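# Put the alphabet block into the toy box

## Task

Pick up the alphabet block and place it inside the child's toy box. It counts only if the block stays in the box after the robot lets go and moves away, and nothing ends up on the floor.

## Robot and tools

Robot: two arms, left_arm and right_arm, each with a parallel two-finger gripper and a wrist camera. In the scene frame the origin sits at table height, midway between the nominal arm bases. +x points out over the table, +z points up, and left_arm is on the +y side. Image left and right do not match arm names. Measured bases: left_arm at (-0.014, +0.329, +0.048) m, right_arm at (+0.048, -0.303, +0.029) m, both turned only slightly about z. The fixed cameras and the table use the scene frame. Each arm reports its hand pose in its own base frame. The fingers point along the gripper's +z and close along its y. end_effector_position is the point between the pads, about 1 cm behind the tips. Reported poses can be a few cm off, more at long reach.

Command row: 14 numbers, each in [-1, 1]. First left_arm dx, dy, dz, rx, ry, rz, opening, then the same seven for right_arm. Always send all 14, even when one arm stays still. dx to rz are an offset, not a pose. They count from that arm's Hand target as it stood when the action or move began, along that Hand target's own axes. Scale: 1.0 = 0.6 m for dx, dy, dz and 180 degrees for the rotation. rx, ry, rz form one rotation vector. Offsets add up across calls, so sending the same offset twice moves the arm twice. The opening is absolute: +1 is fully open (0.094 m) and -1 is closed. A 0 in the opening slot is a real command (half open). To leave a gripper as it is, repeat its current command.

execute_actions(actions, cameras): actions is a list of actions. Each action is a list of up to 15 rows, one per 1/30 s step. A short action holds its last row. Every row counts from the action's start pose, not from the row before it. Images come back only when actions is empty or when cameras names them. ["all"] gives every camera and [] gives none.

move(target, speed, blend, opening_speed, grip_force, blocking, cameras): target is one 14-number row, or a list of up to 15 rows. In a list, every row is an offset from the same starting Hand targets. The gripper follows a straight line. speed is in m/s, from 0.002 to 2.9, default 0.25; turning is capped at twice that in rad/s. blend (m) rounds the corners of a list; the default 0 stops at each point. opening_speed sets how fast the opening changes, in scale units per second, minimum 0.2; use it to close gently. grip_force is the force limit per pad, 10 to 50 N, and it stays set once given. Lower forces close slowly. A move lasts at most 10 s and does not avoid obstacles or the other arm. Keep paths away from an arm's own base. The result ends with a move: line giving the outcome (done, off_target, moving, held, fault) and any limits that acted (paced = pose clipped, held = steps withheld). done means within 10 mm and 2 degrees; it says nothing about contact.

wait(seconds 0 to 10) lets time run with the last commands held. stop brakes a running move. zoom_image(camera, region [x0,y0,x1,y1], at most 504x504 pixels) enlarges part of the latest image from cam_head_left, cam_head_right, cam_high, cam_low, cam_left_wrist or cam_right_wrist. read_manual only returns licence text. finished_scene ends the scene for good, so call it only once the block rests in the box.

Results give per arm: end_effector_position and quat in the base frame, Hand target (the last commanded pose after clipping, which the next offsets count from), joint positions, velocities and torques, grip_measured (the opening on the command scale), grip_effort_nm (gripper motor effort; negative means closing), Tool commands, and motor temperatures. Per step the controller limits commanded rotation to 40 degrees from the current orientation. Arms often settle a few cm short of a free-air target. The next command asks for it again; if the gap stays, send the remainder as an offset. grip_measured follows the command even through a firm grasp, so check a grasp by the effort reading and by images, not by the opening alone. To release, command an opening well above grip_measured.

Camera calibration (pinhole plus radial for fixed cameras, fisheye for wrist cameras) is listed per camera. Fixed cameras may have shifted up to about 2.3 degrees and 9 mm.

Cautions: do not drop the block from a height, slam, or strike the table or fixtures hard. Never let the two arms, grippers or wrist cameras touch, and never close one gripper on the other's fingers; that can fail the scene. An arm that is blocked keeps pushing until you command it back past its gripper. Holding loads, long stretches or pushing at unreachable poses heats motors: MOTOR HOT appears at 75 °C, and at 90 °C the arm folds and stops working. The block may get nudged now and then, so check its position before grasping. Nothing may fall off or be left off the table. Smooth, slow contacts and few arm stops are best.

Each tool is called after "Request:" as name(argument=value, ...) on one line, values as JSON.

## Session

Request:
execute_actions(actions=[])

Scene clock: 0.00 s.
left_arm: end_effector_position=(+0.4007, -0.0159, +0.1277) grip_measured=+1.000 grip_effort_nm=n/a end_effector_quat_wxyz=(+0.625, -0.022, +0.780, +0.020) | right_arm: end_effector_position=(+0.3848, -0.0297, +0.1124) grip_measured=+1.000 grip_effort_nm=n/a end_effector_quat_wxyz=(+0.629, +0.065, +0.768, -0.099)
Joint positions: left_arm=[-0.121 1.509 0.356 0.93 -0.177 -0.036 0.094] | right_arm=[0.053 1.589 0.271 1.12 0.287 -0.015 0.094]
Joint velocities: within noise
Joint torques (N m): no reading
Motor temperatures (°C): left_arm=[24 29 36 29 29 25 28] | right_arm=[26 30 36 33 25 28 26]
Heat: left arm: 36 °C; right arm: 36 °C.
Hand target: left_arm +0.4009, -0.0156, +0.1279; +0.624, -0.022, +0.781, +0.021 | right_arm +0.3869, -0.0298, +0.1184; +0.636, +0.067, +0.763, -0.098
Tool commands: left_gripper/opening=+1.0 right_gripper/opening=+1.0

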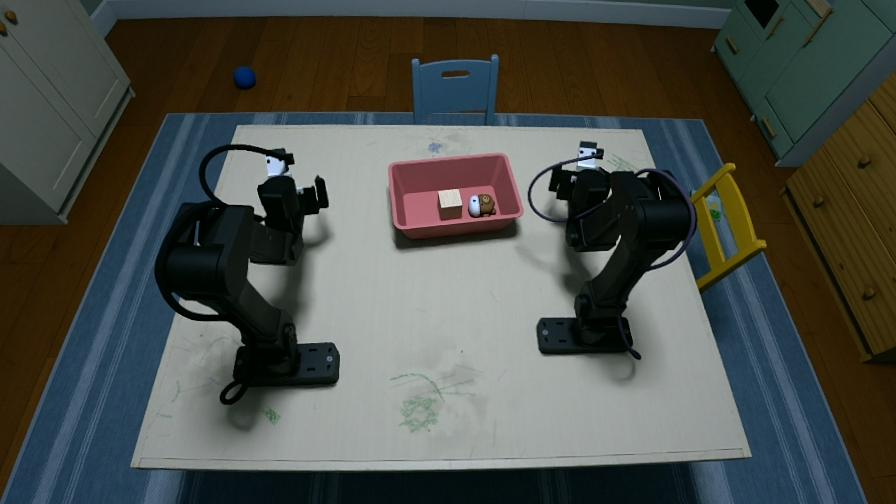

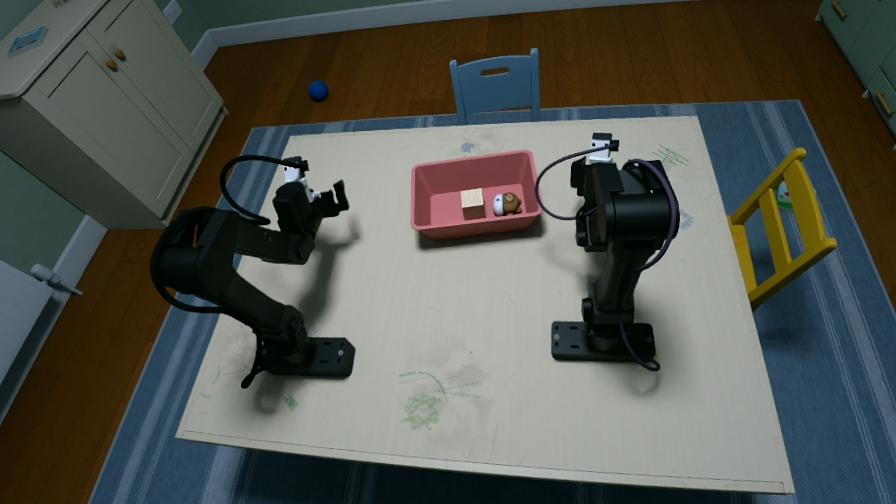

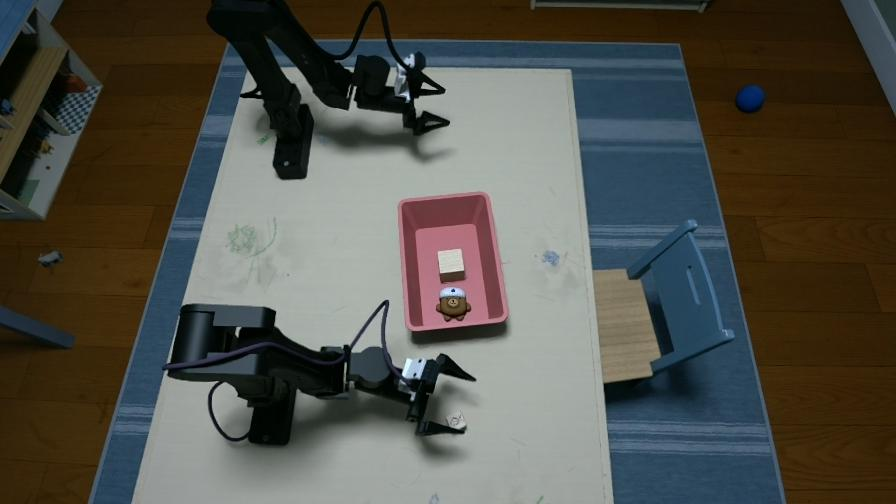

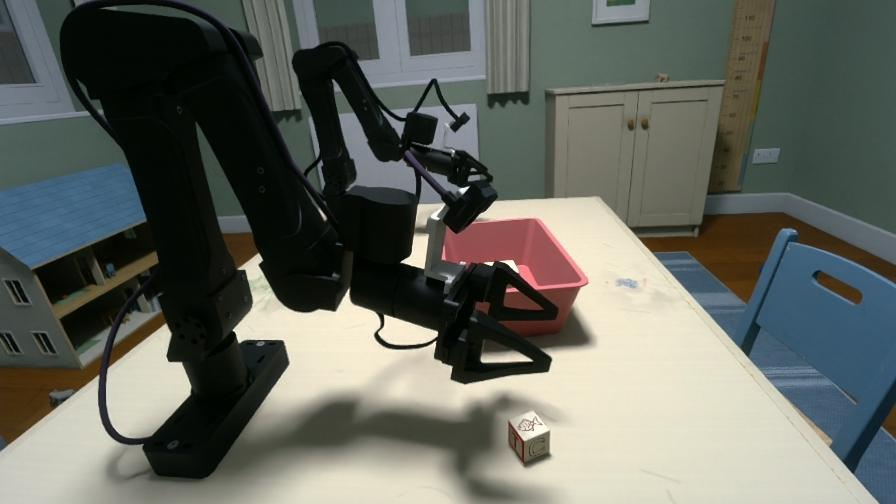

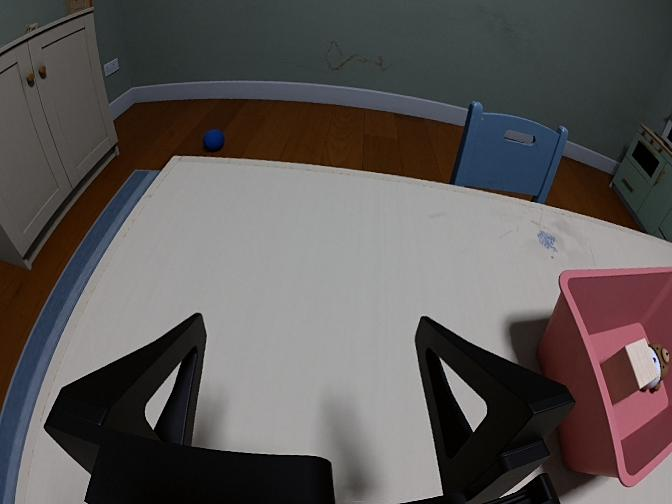

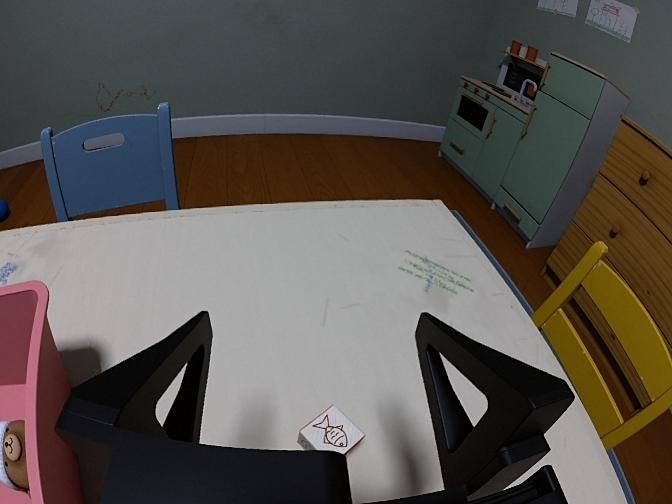

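Request:
zoom_image(camera="cam_low", region=[480, 390, 580, 480])

Request:
zoom_image(camera="cam_right_wrist", region=[270, 380, 390, 470])

Request:
zoom_image(camera="cam_high", region=[380, 180, 520, 460])

Scaled by 5.040.

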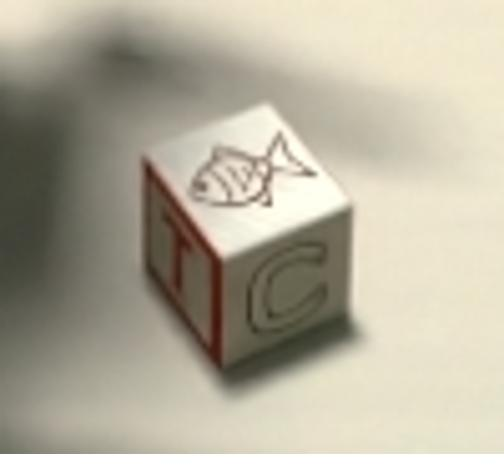

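Scaled by 4.200 from the camera's 672x504 image, which has a finer 960x720 frame.

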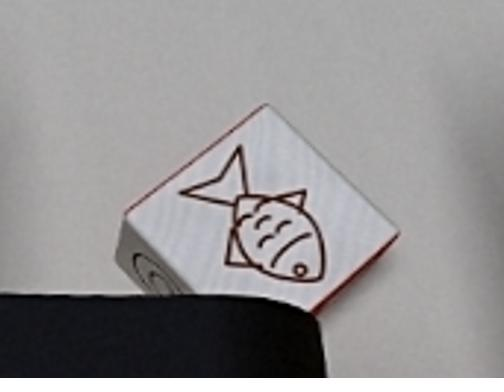

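Scaled by 1.800.

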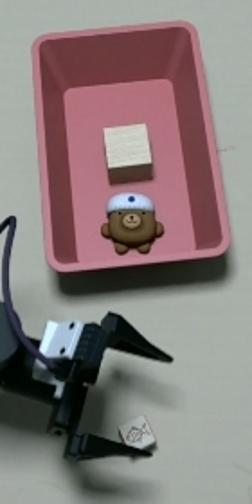

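Request:
move(target=[0,0,0,0,0,0,1, 0.1111,-0.0744,-0.0437,-0.2020,0.2587,-0.1166,1], speed=0.4, cameras=["cam_right_wrist","cam_low","cam_high"])

Scene clock: 94.70 s.
left_arm: end_effector_position=(+0.4007, -0.0159, +0.1277) grip_measured=+1.000 grip_effort_nm=0.02 end_effector_quat_wxyz=(+0.625, -0.022, +0.780, +0.020) | right_arm: end_effector_position=(+0.3304, -0.0659, +0.0532) grip_measured=+1.000 grip_effort_nm=0.03 end_effector_quat_wxyz=(+0.242, -0.227, +0.941, +0.060)
Joint positions: left_arm=[-0.121 1.509 0.356 0.93 -0.177 -0.036 0.094] | right_arm=[-0.401 1.578 0.908 -0.562 -0.381 -0.808 0.094]
Joint torques (N m): left_arm=[-0.1 -6.13 6.28 1.98 -0.02 0] | right_arm=[-0.44 -4.22 9.25 1.13 -0.3 -0.03]
Motor temperatures (°C): left_arm=[24 30 38 35 28 24 27] | right_arm=[26 30 38 41 25 27 26]
Heat: left arm: 38 °C; right arm: 41 °C.
Hand target: left_arm +0.4009, -0.0156, +0.1279; +0.624, -0.022, +0.781, +0.021 | right_arm +0.3396, -0.0686, +0.0601; +0.251, -0.230, +0.938, +0.062
Off the commanded pose: left_arm 0.000 m, 0 deg | right_arm 0.012 m, 1 deg.
move: off_target (right_arm)
camera_calibration:
cam_right_wrist: T_world_to_cam=[[0.486124, -0.866506, 0.113362, -0.233399], [-0.872533, -0.488494, 0.00773158, 0.293222], [0.0486771, -0.10267, -0.993524, 0.158649], [0, 0, 0, 1]] pos_world=[0.361584, -0.0427165, 0.181813]
Images, in order (width x height): cam_high 896x504, cam_low 896x504, cam_right_wrist 672x504.

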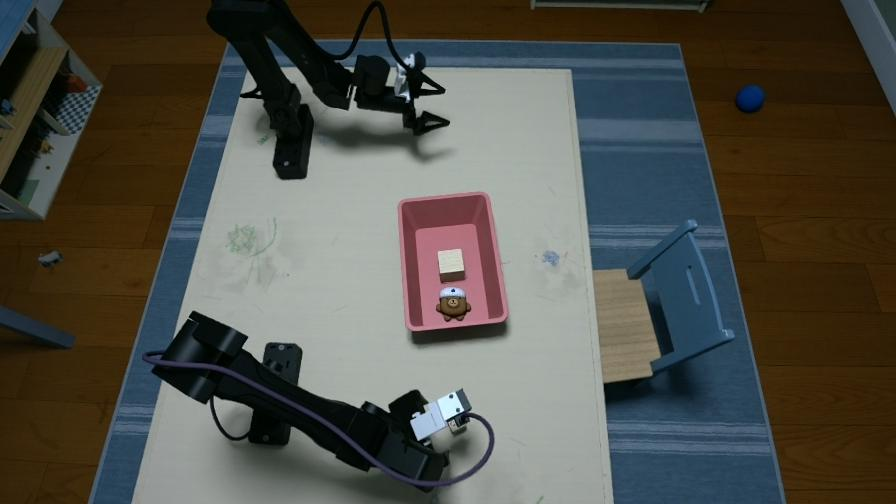

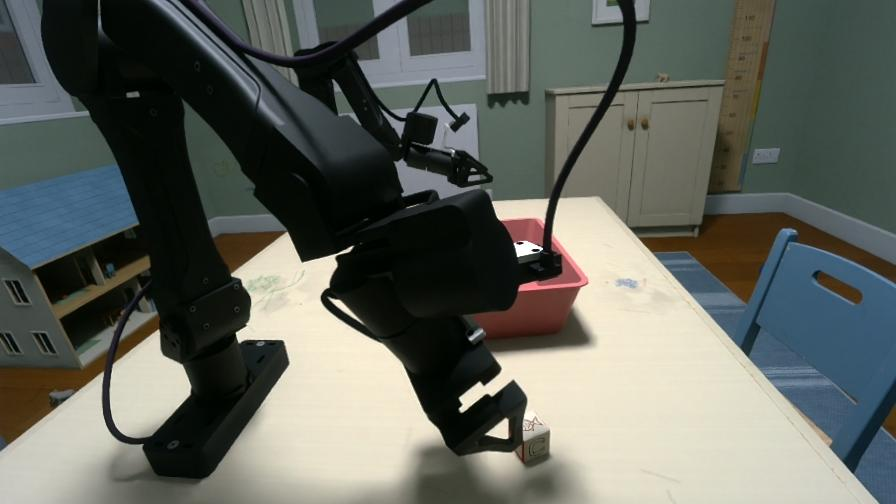

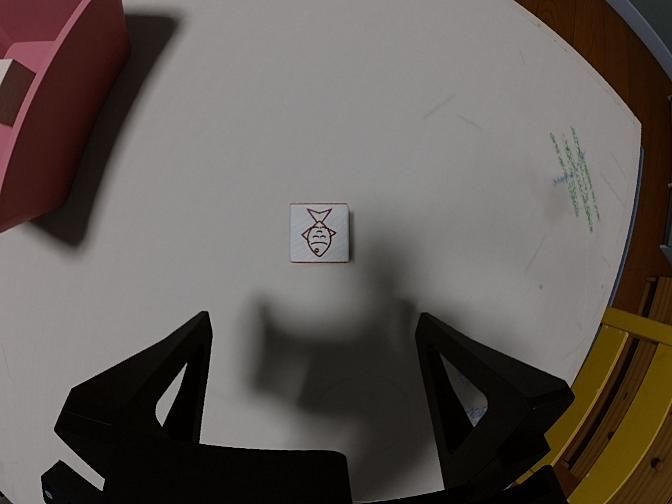

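Request:
move(target=[0,0,0,0,0,0,1, -0.0124,-0.0113,0.1266,0,0,0,1], speed=0.15, cameras=["cam_right_wrist","cam_low"])

Scene clock: 118.53 s.
left_arm: end_effector_position=(+0.4007, -0.0159, +0.1277) grip_measured=+1.000 grip_effort_nm=0.02 end_effector_quat_wxyz=(+0.625, -0.022, +0.780, +0.020) | right_arm: end_effector_position=(+0.3664, -0.0520, -0.0057) grip_measured=+1.000 grip_effort_nm=0.03 end_effector_quat_wxyz=(+0.237, -0.228, +0.942, +0.066)
Joint positions: left_arm=[-0.121 1.509 0.356 0.93 -0.177 -0.036 0.094] | right_arm=[-0.315 1.815 0.908 -0.311 -0.358 -0.725 0.094]
Joint torques (N m): left_arm=[-0.14 -6.13 6.31 1.98 -0.01 0.01] | right_arm=[0.35 -5.05 8.54 1.47 -0.2 0.07]
Motor temperatures (°C): left_arm=[24 30 38 36 28 24 27] | right_arm=[26 30 38 36 25 27 26]
Heat: left arm: 38 °C; right arm: 38 °C.
Hand target: left_arm +0.4009, -0.0156, +0.1279; +0.624, -0.022, +0.781, +0.021 | right_arm +0.3822, -0.0540, -0.0018; +0.252, -0.230, +0.938, +0.062
Off the commanded pose: left_arm 0.000 m, 0 deg | right_arm 0.016 m, 2 deg.
move: off_target (right_arm)
camera_calibration:
cam_right_wrist: T_world_to_cam=[[0.491714, -0.865096, 0.0991269, -0.234234], [-0.870005, -0.492826, 0.0146468, 0.330805], [0.0361814, -0.0934429, -0.994967, 0.104844], [0, 0, 0, 1]] pos_world=[0.399185, -0.0298085, 0.12269]
Images, in order (width x height): cam_low 896x504, cam_right_wrist 672x504.

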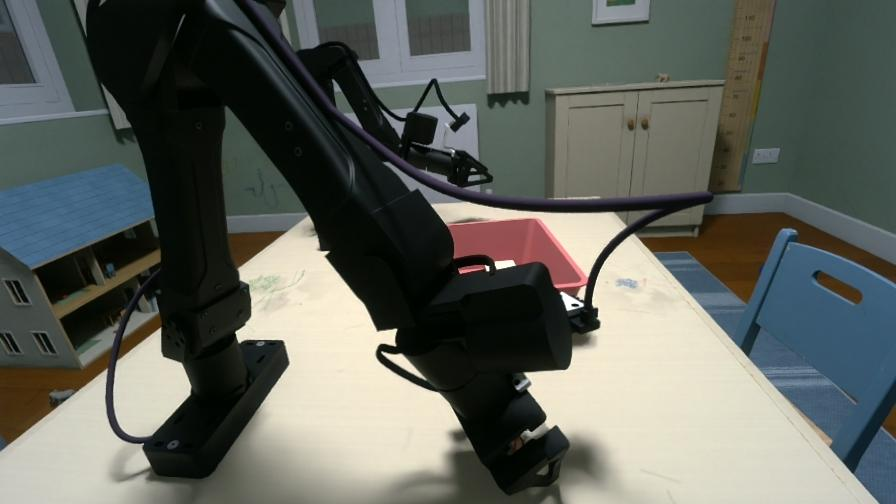

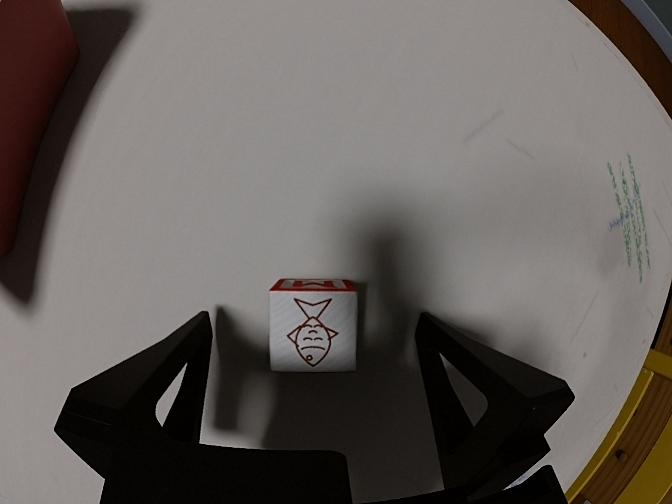

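Request:
move(target=[[0,0,0,0,0,0,1, 0,0,0.0133,0,0,0,1],[0,0,0,0,0,0,1, 0,0,0.0133,0,0,0,-0.45],[0,0,0,0,0,0,1, -0.1249,0.0002,-0.2031,0,0,0,-0.45]], speed=[0.05,0.05,0.2], opening_speed=1.0, cameras=["cam_right_wrist","cam_low","cam_high"])

Scene clock: 136.73 s.
left_arm: end_effector_position=(+0.4007, -0.0159, +0.1277) grip_measured=+1.000 grip_effort_nm=0.02 end_effector_quat_wxyz=(+0.625, -0.022, +0.780, +0.020) | right_arm: end_effector_position=(+0.3780, -0.0537, +0.1193) grip_measured=-0.311 grip_effort_nm=-0.99 end_effector_quat_wxyz=(+0.227, -0.223, +0.946, +0.071)
Joint positions: left_arm=[-0.121 1.509 0.356 0.93 -0.177 -0.036 0.094] | right_arm=[-0.307 1.679 1.298 -0.857 -0.352 -0.71 0.032]
Joint torques (N m): left_arm=[-0.14 -6.15 6.32 1.97 -0.03 0.02] | right_arm=[0.44 -9.13 9.35 1.14 -0.21 0.01]
Heat: left arm: 38 °C; right arm: 39 °C.
Hand target: left_arm +0.4009, -0.0156, +0.1279; +0.624, -0.022, +0.781, +0.021 | right_arm +0.3856, -0.0521, +0.1411; +0.251, -0.230, +0.938, +0.062
Off the commanded pose: left_arm 0.000 m, 0 deg | right_arm 0.023 m, 3 deg.
move: off_target (right_arm); target 2's new opening was sent with right_arm's hand 0.011 m and 1 deg from that target
camera_calibration:
cam_right_wrist: T_world_to_cam=[[0.487586, -0.869234, 0.0818085, -0.250369], [-0.872994, -0.486671, 0.0321337, 0.337718], [0.0118822, -0.0870863, -0.99613, 0.238351], [0, 0, 0, 1]] pos_world=[0.414071, -0.0325142, 0.247059]
Images, in order (width x height): cam_high 896x504, cam_low 896x504, cam_right_wrist 672x504.

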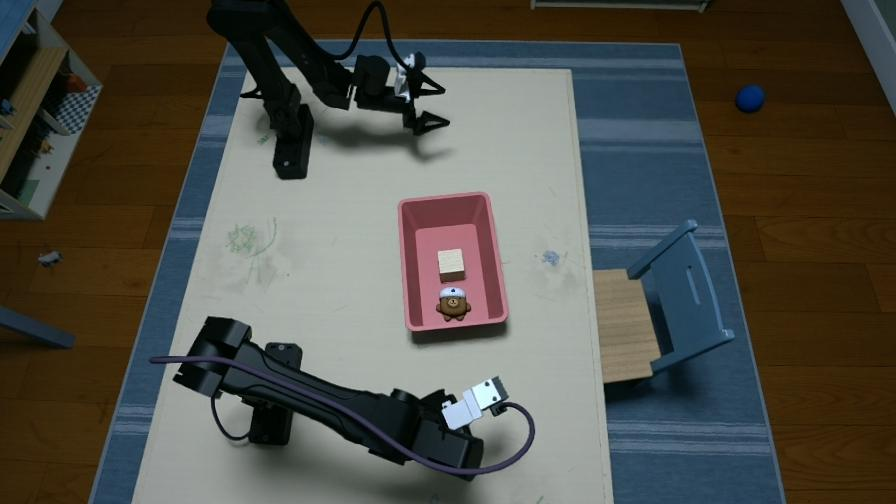

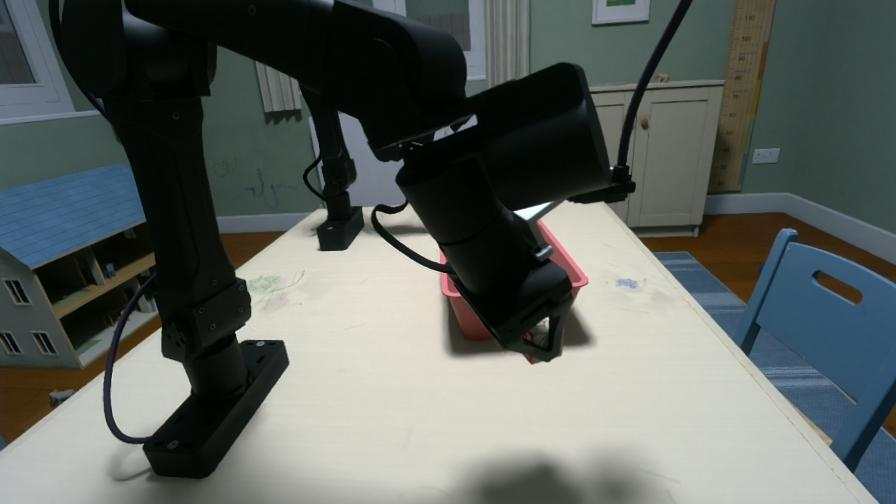

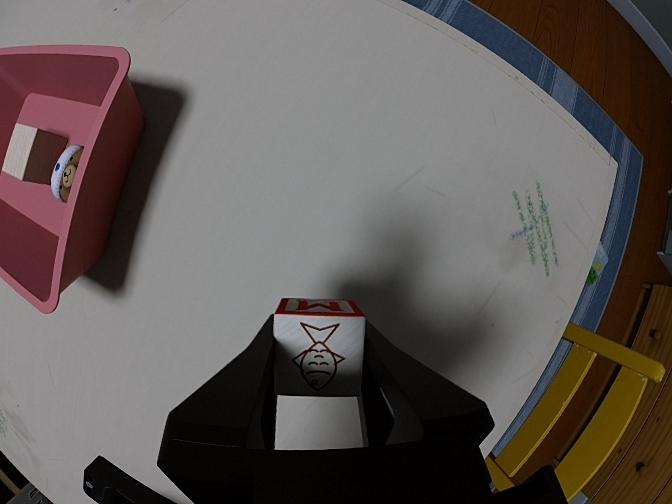

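Request:
move(target=[0,0,0,0,0,0,1, -0.2788,0.6224,0.1155,0,0,0,-0.45], speed=0.3, cameras=["all"])

Scene clock: 150.77 s.
left_arm: end_effector_position=(+0.4007, -0.0159, +0.1277) grip_measured=+1.000 grip_effort_nm=0.01 end_effector_quat_wxyz=(+0.625, -0.022, +0.780, +0.020) | right_arm: end_effector_position=(+0.3634, +0.3585, +0.1617) grip_measured=-0.311 grip_effort_nm=-0.99 end_effector_quat_wxyz=(+0.244, -0.237, +0.938, +0.063)
Joint positions: left_arm=[-0.121 1.509 0.356 0.93 -0.177 -0.036 0.094] | right_arm=[0.833 2.057 1.934 -0.962 0.16 0.298 0.032]
Joint torques (N m): left_arm=[-0.1 -6.12 6.34 1.97 -0.01 0.01] | right_arm=[-0.18 -7.94 10.25 1.44 0.2 0.09]
Heat: left arm: 37 °C; right arm: 41 °C.
Hand target: left_arm +0.4009, -0.0156, +0.1279; +0.624, -0.022, +0.781, +0.021 | right_arm +0.3719, +0.3621, +0.1648; +0.252, -0.230, +0.938, +0.062
Off the commanded pose: left_arm 0.000 m, 0 deg | right_arm 0.010 m, 1 deg.
move: done
camera_calibration:
cam_right_wrist: T_world_to_cam=[[0.504696, -0.85573, 0.114053, 0.0953321], [-0.861519, -0.507718, 0.0029485, 0.53221], [0.0553834, -0.0997465, -0.99347, 0.304949], [0, 0, 0, 1]] pos_world=[0.393506, 0.382208, 0.290516]

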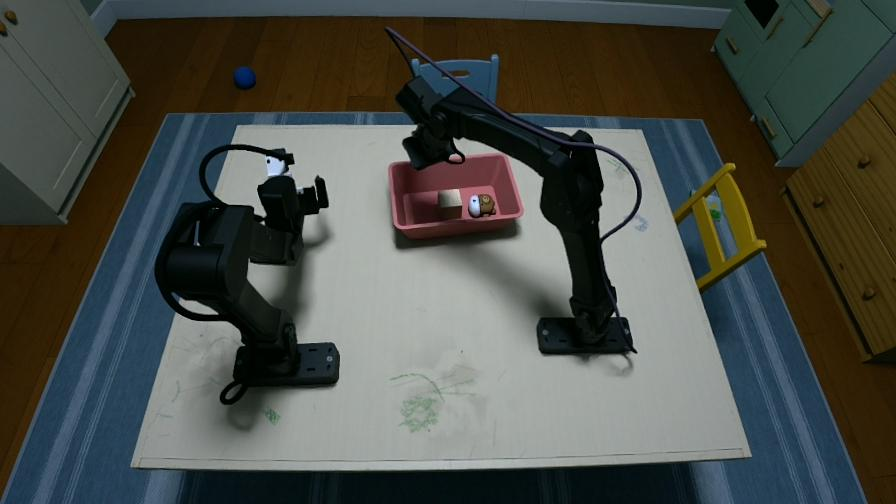

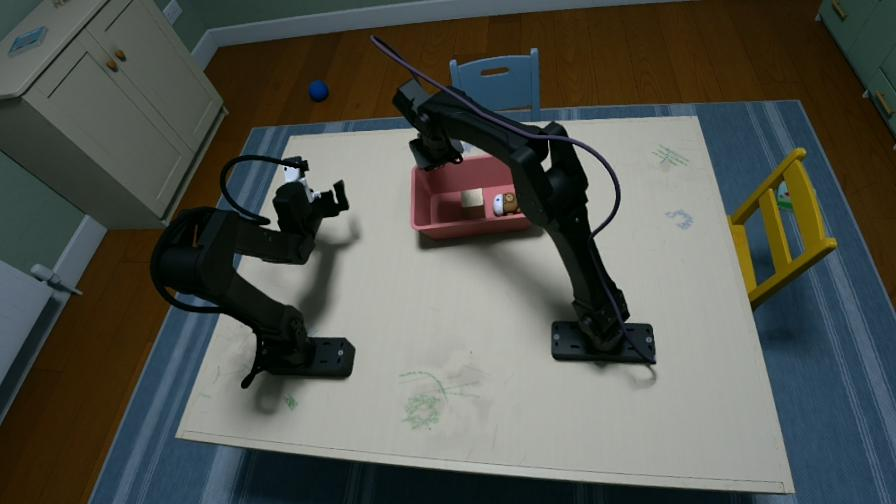

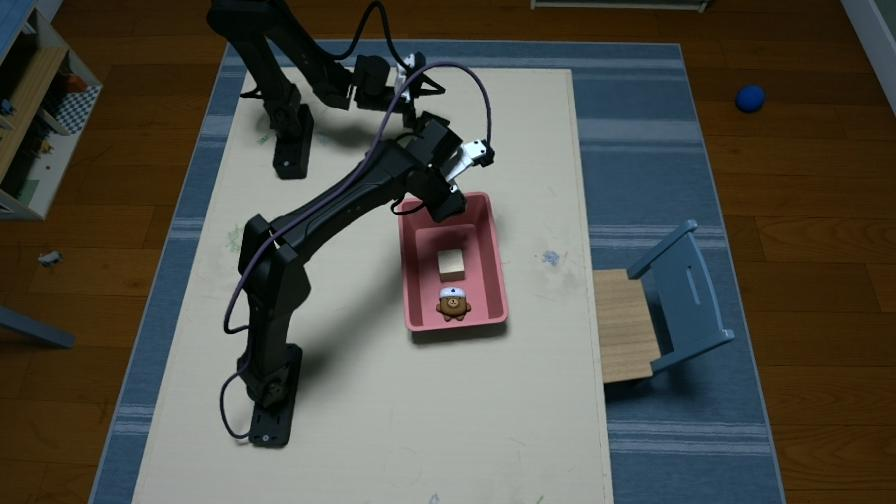

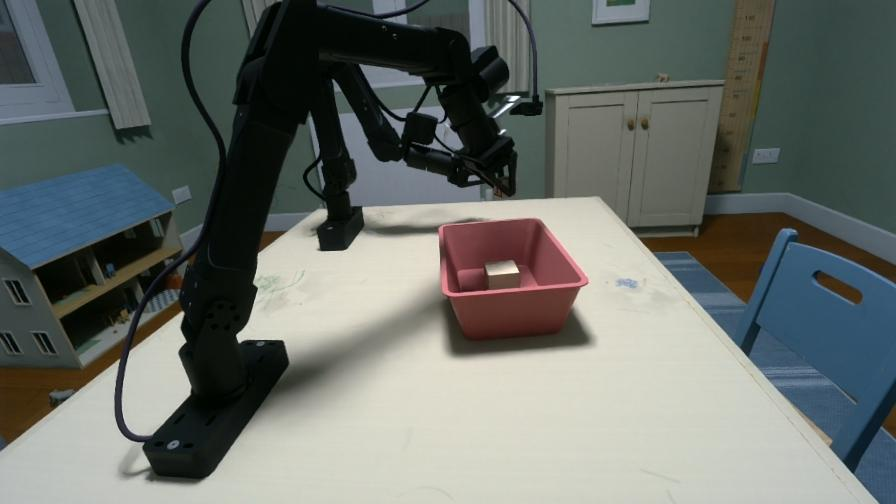

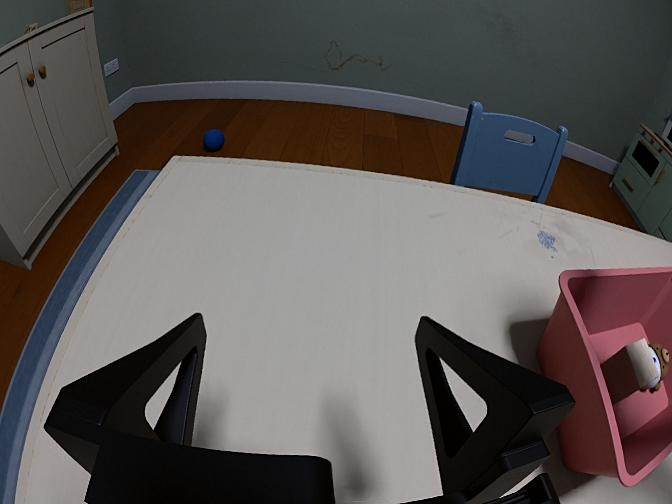

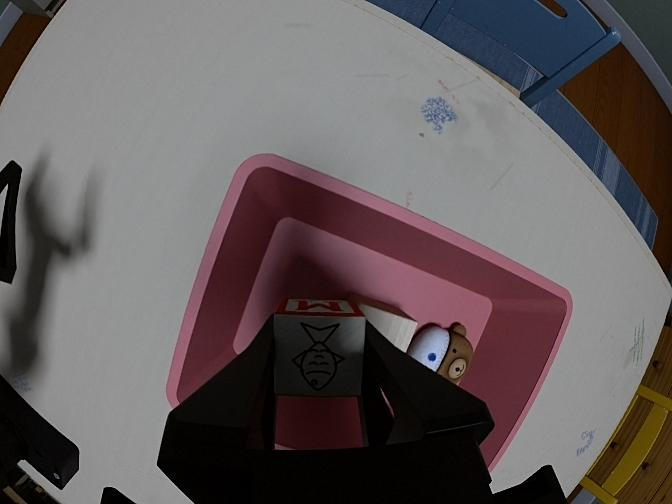

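Request:
move(target=[0,0,0,0,0,0,1, 0.0391,0.0092,0.0482,0.0543,0,0.0938,-0.45], speed=0.2, cameras=["cam_right_wrist","cam_low","cam_head_left"])

Scene clock: 204.93 s.
left_arm: end_effector_position=(+0.4007, -0.0159, +0.1277) grip_measured=+1.000 grip_effort_nm=0.02 end_effector_quat_wxyz=(+0.625, -0.022, +0.780, +0.020) | right_arm: end_effector_position=(+0.3604, +0.3607, +0.1298) grip_measured=-0.311 grip_effort_nm=-0.99 end_effector_quat_wxyz=(+0.254, -0.071, +0.964, +0.024)
Joint positions: left_arm=[-0.121 1.509 0.356 0.93 -0.177 -0.036 0.094] | right_arm=[0.901 2.135 1.934 -0.971 0.335 0.685 0.032]
Joint torques (N m): left_arm=[-0.12 -6.12 6.3 1.98 -0.03 0.02] | right_arm=[0.46 -8.42 9.16 1.23 0.35 0.05]
Heat: left arm: 38 °C; right arm: 41 °C.
Hand target: left_arm +0.4009, -0.0156, +0.1279; +0.624, -0.022, +0.781, +0.021 | right_arm +0.3641, +0.3643, +0.1281; +0.258, -0.068, +0.963, +0.018
Off the commanded pose: left_arm 0.000 m, 0 deg | right_arm 0.006 m, 1 deg.
move: done
camera_calibration:
cam_right_wrist: T_world_to_cam=[[0.183829, -0.977242, 0.10585, 0.262905], [-0.982691, -0.185223, -0.00341076, 0.458992], [0.022939, -0.103391, -0.994376, 0.286784], [0, 0, 0, 1]] pos_world=[0.396139, 0.371589, 0.258908]
Images, in order (width x height): cam_head_left 896x504, cam_low 896x504, cam_right_wrist 672x504.

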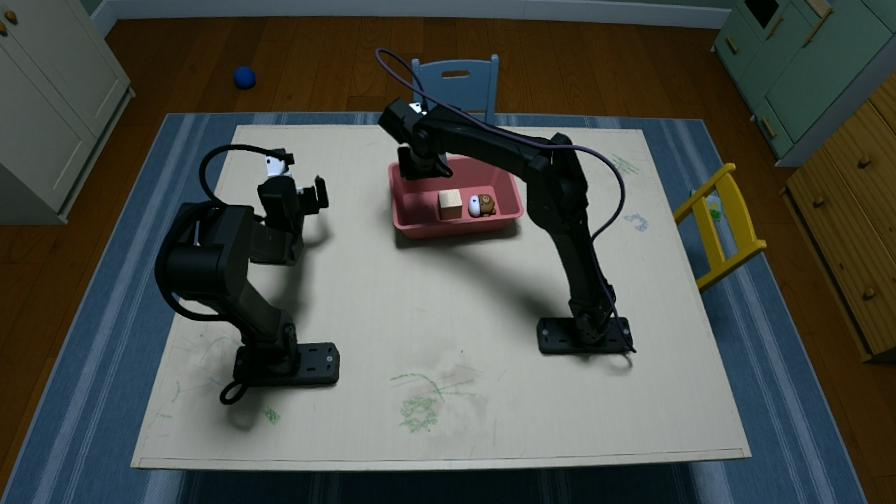

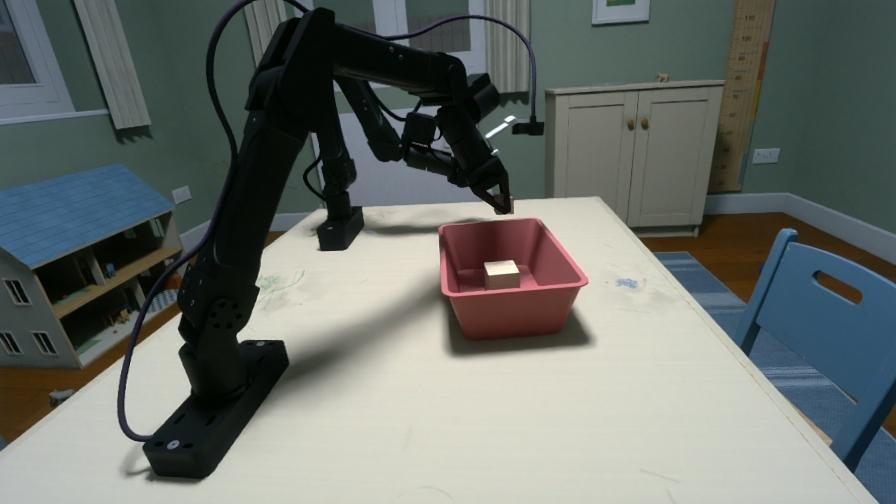

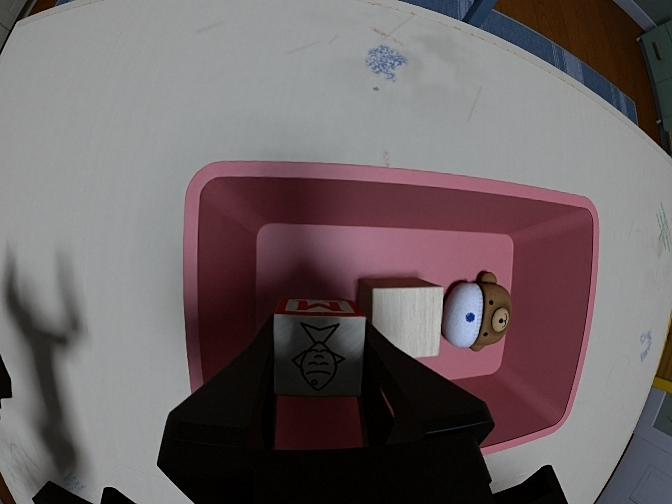

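Request:
move(target=[0,0,0,0,0,0,1, 0.0616,0,0.1066,0,0,0,-0.45], speed=0.15)

Scene clock: 220.67 s.
left_arm: end_effector_position=(+0.4007, -0.0159, +0.1277) grip_measured=+1.000 grip_effort_nm=0.02 end_effector_quat_wxyz=(+0.625, -0.022, +0.780, +0.020) | right_arm: end_effector_position=(+0.3633, +0.3639, +0.0645) grip_measured=-0.311 grip_effort_nm=-0.99 end_effector_quat_wxyz=(+0.256, -0.069, +0.964, +0.026)
Joint positions: left_arm=[-0.121 1.509 0.356 0.93 -0.177 -0.036 0.094] | right_arm=[0.901 2.173 1.731 -0.726 0.337 0.688 0.032]
Joint torques (N m): left_arm=[-0.14 -6.08 6.31 1.96 -0.03 0.01] | right_arm=[0.5 -9.07 6.09 1.56 0.34 0.07]
Heat: left arm: 38 °C; right arm: 41 °C.
Hand target: left_arm +0.4009, -0.0156, +0.1279; +0.624, -0.022, +0.781, +0.021 | right_arm +0.3641, +0.3641, +0.0540; +0.258, -0.068, +0.964, +0.018
Off the commanded pose: left_arm 0.000 m, 0 deg | right_arm 0.010 m, 1 deg.
move: done

Request:
move(target=[0,0,0,0,0,0,1, 0.0524,-0.0028,0.0835,0,0,0,-0.45], speed=0.12, cameras=["cam_right_wrist","cam_low","cam_head_left"])

Scene clock: 228.07 s.
left_arm: end_effector_position=(+0.4007, -0.0159, +0.1277) grip_measured=+1.000 grip_effort_nm=0.02 end_effector_quat_wxyz=(+0.625, -0.022, +0.780, +0.020) | right_arm: end_effector_position=(+0.3628, +0.3632, +0.0063) grip_measured=-0.311 grip_effort_nm=-0.99 end_effector_quat_wxyz=(+0.256, -0.069, +0.964, +0.026)
Joint positions: left_arm=[-0.121 1.509 0.356 0.93 -0.177 -0.036 0.094] | right_arm=[0.901 2.237 1.595 -0.523 0.337 0.688 0.032]
Joint torques (N m): left_arm=[-0.12 -6.12 6.35 1.98 -0.02 0.01] | right_arm=[0.55 -9.07 5.79 1.57 0.33 0.08]
Heat: left arm: 38 °C; right arm: 40 °C.
Hand target: left_arm +0.4009, -0.0156, +0.1279; +0.624, -0.022, +0.781, +0.021 | right_arm +0.3622, +0.3622, -0.0049; +0.258, -0.068, +0.963, +0.018
Off the commanded pose: left_arm 0.000 m, 0 deg | right_arm 0.011 m, 1 deg.
move: off_target (right_arm)
camera_calibration:
cam_right_wrist: T_world_to_cam=[[0.180047, -0.978416, 0.101418, 0.279733], [-0.983267, -0.181923, -0.00948534, 0.460455], [0.0277308, -0.0980128, -0.994799, 0.160442], [0, 0, 0, 1]] pos_world=[0.397936, 0.373188, 0.135605]
Images, in order (width x height): cam_head_left 896x504, cam_low 896x504, cam_right_wrist 672x504.

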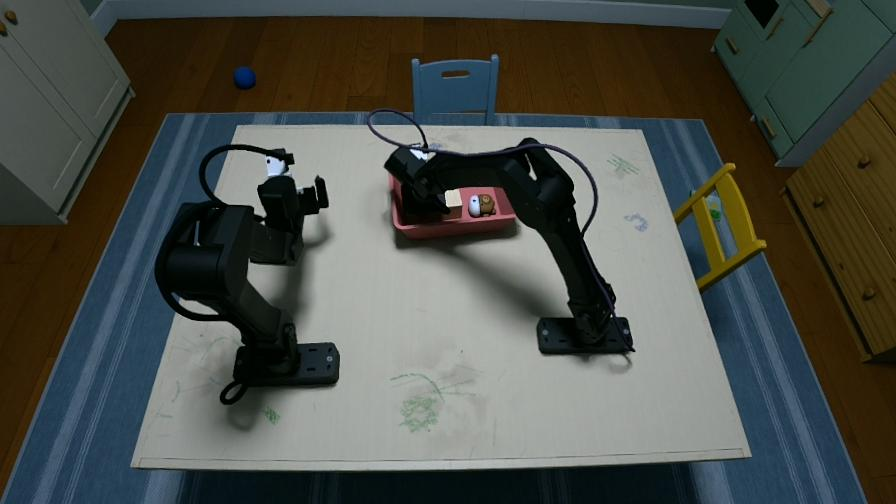

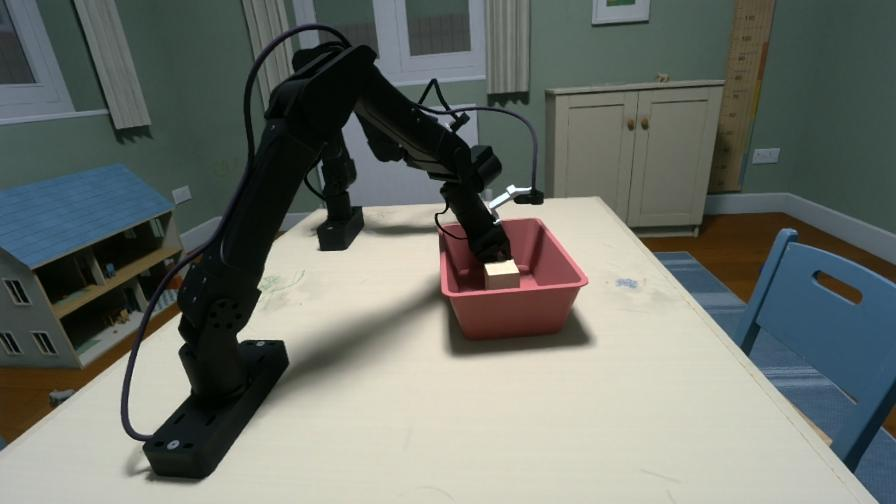

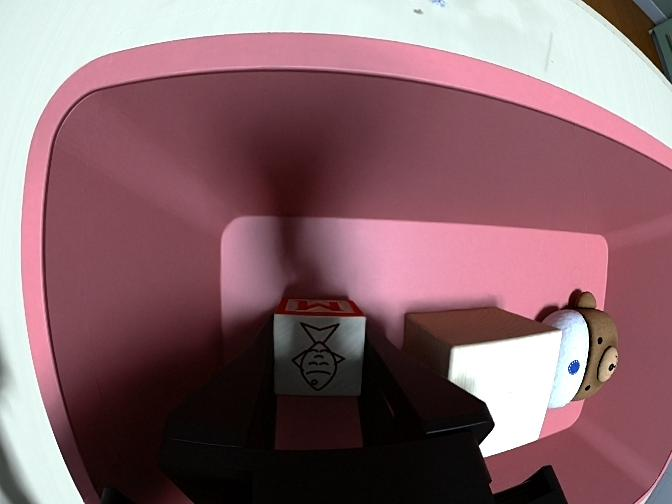

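Request:
move(target=[0,0,0,0,0,0,1, 0.0075,0,0.0130,0,0,0,-0.45], speed=0.05, cameras=["cam_right_wrist"])

Scene clock: 237.93 s.
left_arm: end_effector_position=(+0.4007, -0.0159, +0.1277) grip_measured=+1.000 grip_effort_nm=0.02 end_effector_quat_wxyz=(+0.625, -0.022, +0.780, +0.020) | right_arm: end_effector_position=(+0.3639, +0.3647, +0.0011) grip_measured=-0.311 grip_effort_nm=-0.99 end_effector_quat_wxyz=(+0.259, -0.068, +0.963, +0.030)
Joint positions: left_arm=[-0.121 1.509 0.356 0.93 -0.177 -0.036 0.094] | right_arm=[0.901 2.247 1.585 -0.495 0.337 0.688 0.032]
Joint torques (N m): left_arm=[-0.1 -6.13 6.28 1.96 -0.03 0] | right_arm=[0.54 -8.66 5.5 1.59 0.34 0.08]
Heat: left arm: 39 °C; right arm: 40 °C.
Hand target: left_arm +0.4009, -0.0156, +0.1279; +0.624, -0.022, +0.781, +0.021 | right_arm +0.3622, +0.3621, -0.0141; +0.258, -0.068, +0.964, +0.018
Off the commanded pose: left_arm 0.000 m, 0 deg | right_arm 0.015 m, 1 deg.
move: off_target (right_arm)
camera_calibration:
cam_right_wrist: T_world_to_cam=[[0.179463, -0.979108, 0.0956077, 0.28198], [-0.983207, -0.181785, -0.0160851, 0.461799], [0.0331291, -0.0911154, -0.995289, 0.150943], [0, 0, 0, 1]] pos_world=[0.398438, 0.37379, 0.130701]
Images, in order (width x height): cam_right_wrist 672x504.

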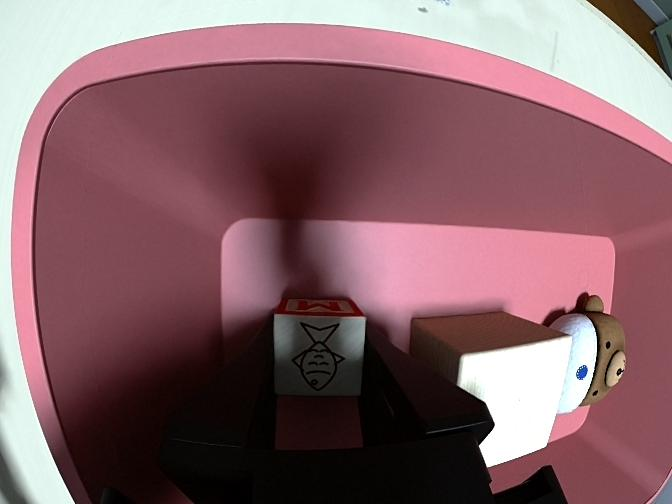

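Request:
move(target=[0,0,0,0,0,0,1, 0.0033,0,0.0058,0,0,0,-0.45], speed=0.05)

Scene clock: 244.90 s.
left_arm: end_effector_position=(+0.4007, -0.0159, +0.1277) grip_measured=+1.000 grip_effort_nm=0.01 end_effector_quat_wxyz=(+0.625, -0.022, +0.780, +0.020) | right_arm: end_effector_position=(+0.3656, +0.3668, +0.0023) grip_measured=-0.311 grip_effort_nm=-0.99 end_effector_quat_wxyz=(+0.263, -0.067, +0.962, +0.034)
Joint positions: left_arm=[-0.121 1.509 0.356 0.93 -0.177 -0.036 0.094] | right_arm=[0.901 2.247 1.585 -0.483 0.337 0.688 0.032]
Joint torques (N m): left_arm=[-0.1 -6.15 6.32 1.98 -0.02 0.01] | right_arm=[0.54 -8.21 5.07 1.62 0.33 0.08]
Heat: left arm: 39 °C; right arm: 40 °C.
Hand target: left_arm +0.4009, -0.0156, +0.1279; +0.624, -0.022, +0.781, +0.021 | right_arm +0.3622, +0.3622, -0.0181; +0.258, -0.068, +0.964, +0.018
Off the commanded pose: left_arm 0.000 m, 0 deg | right_arm 0.021 m, 2 deg.
move: off_target (right_arm)

Request:
move(target=[[0,0,0,0,0,0,1, -0.0038,0,-0.0067,0,0,0,-0.45],[0,0,0,0,0,0,1, -0.0038,0,-0.0067,0,0,0,-0.13],[0,0,0,0,0,0,1, -0.14,0,-0.243,0,0,0,-0.13]], speed=[0.05,0.05,0.2], opening_speed=0.6, cameras=["cam_right_wrist","cam_head_left","cam_high"])

Scene clock: 254.93 s.
left_arm: end_effector_position=(+0.4007, -0.0159, +0.1277) grip_measured=+1.000 grip_effort_nm=0.01 end_effector_quat_wxyz=(+0.625, -0.022, +0.780, +0.020) | right_arm: end_effector_position=(+0.3589, +0.3580, +0.1242) grip_measured=-0.131 grip_effort_nm=0.11 end_effector_quat_wxyz=(+0.235, -0.075, +0.969, +0.003)
Joint positions: left_arm=[-0.121 1.509 0.356 0.93 -0.177 -0.036 0.094] | right_arm=[0.901 2.183 2.008 -1.056 0.338 0.688 0.041]
Joint torques (N m): left_arm=[-0.18 -6.15 6.3 1.97 -0.02 0.02] | right_arm=[0.57 -13.05 9.48 1.12 0.32 0.08]
Motor temperatures (°C): left_arm=[24 30 37 39 28 24 27] | right_arm=[25 35 40 33 25 26 28]
Heat: left arm: 39 °C; right arm: 40 °C.
Hand target: left_arm +0.4009, -0.0156, +0.1279; +0.624, -0.022, +0.781, +0.021 | right_arm +0.3620, +0.3623, +0.1504; +0.258, -0.068, +0.963, +0.018
Off the commanded pose: left_arm 0.000 m, 0 deg | right_arm 0.026 m, 3 deg.
move: off_target (right_arm); target 2's new opening was sent with right_arm's hand 0.015 m and 2 deg from that target
camera_calibration:
cam_right_wrist: T_world_to_cam=[[0.184483, -0.972087, 0.144957, 0.254053], [-0.982763, -0.180657, 0.0392424, 0.450051], [-0.0119595, -0.149698, -0.988659, 0.309335], [0, 0, 0, 1]] pos_world=[0.399125, 0.374573, 0.25134]
Images, in order (width x height): cam_head_left 896x504, cam_high 896x504, cam_right_wrist 672x504.

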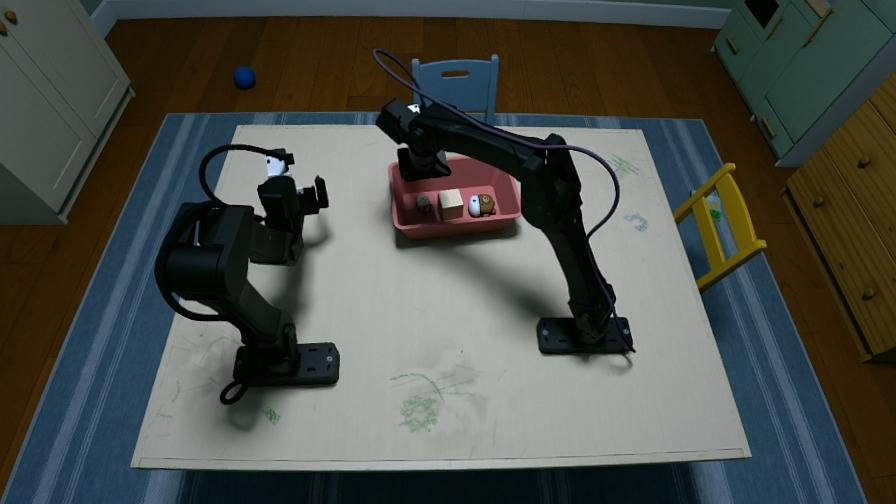

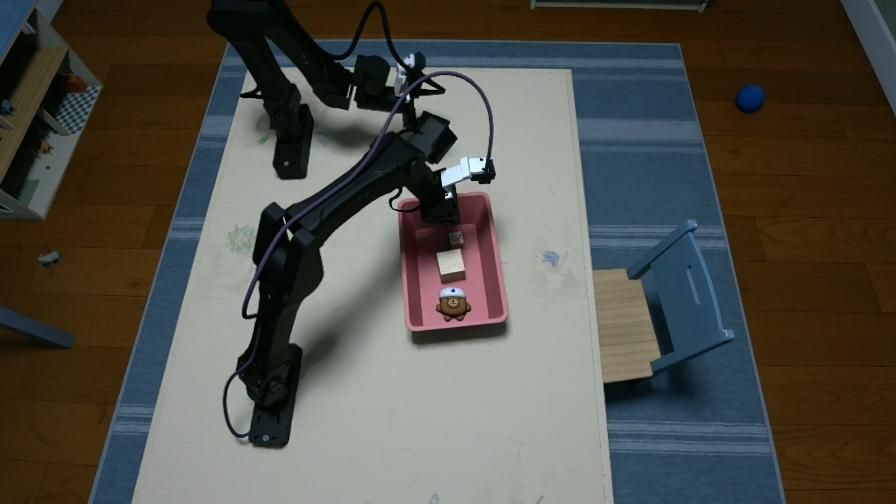

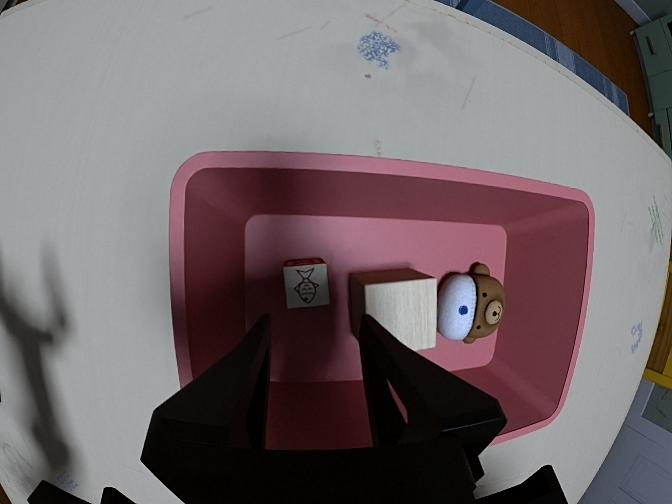

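The alphabet block is lying flat on the floor of the toy box, and the gripper is clear of it.

Request:
finished_scene()

The scene is finished: the task was done.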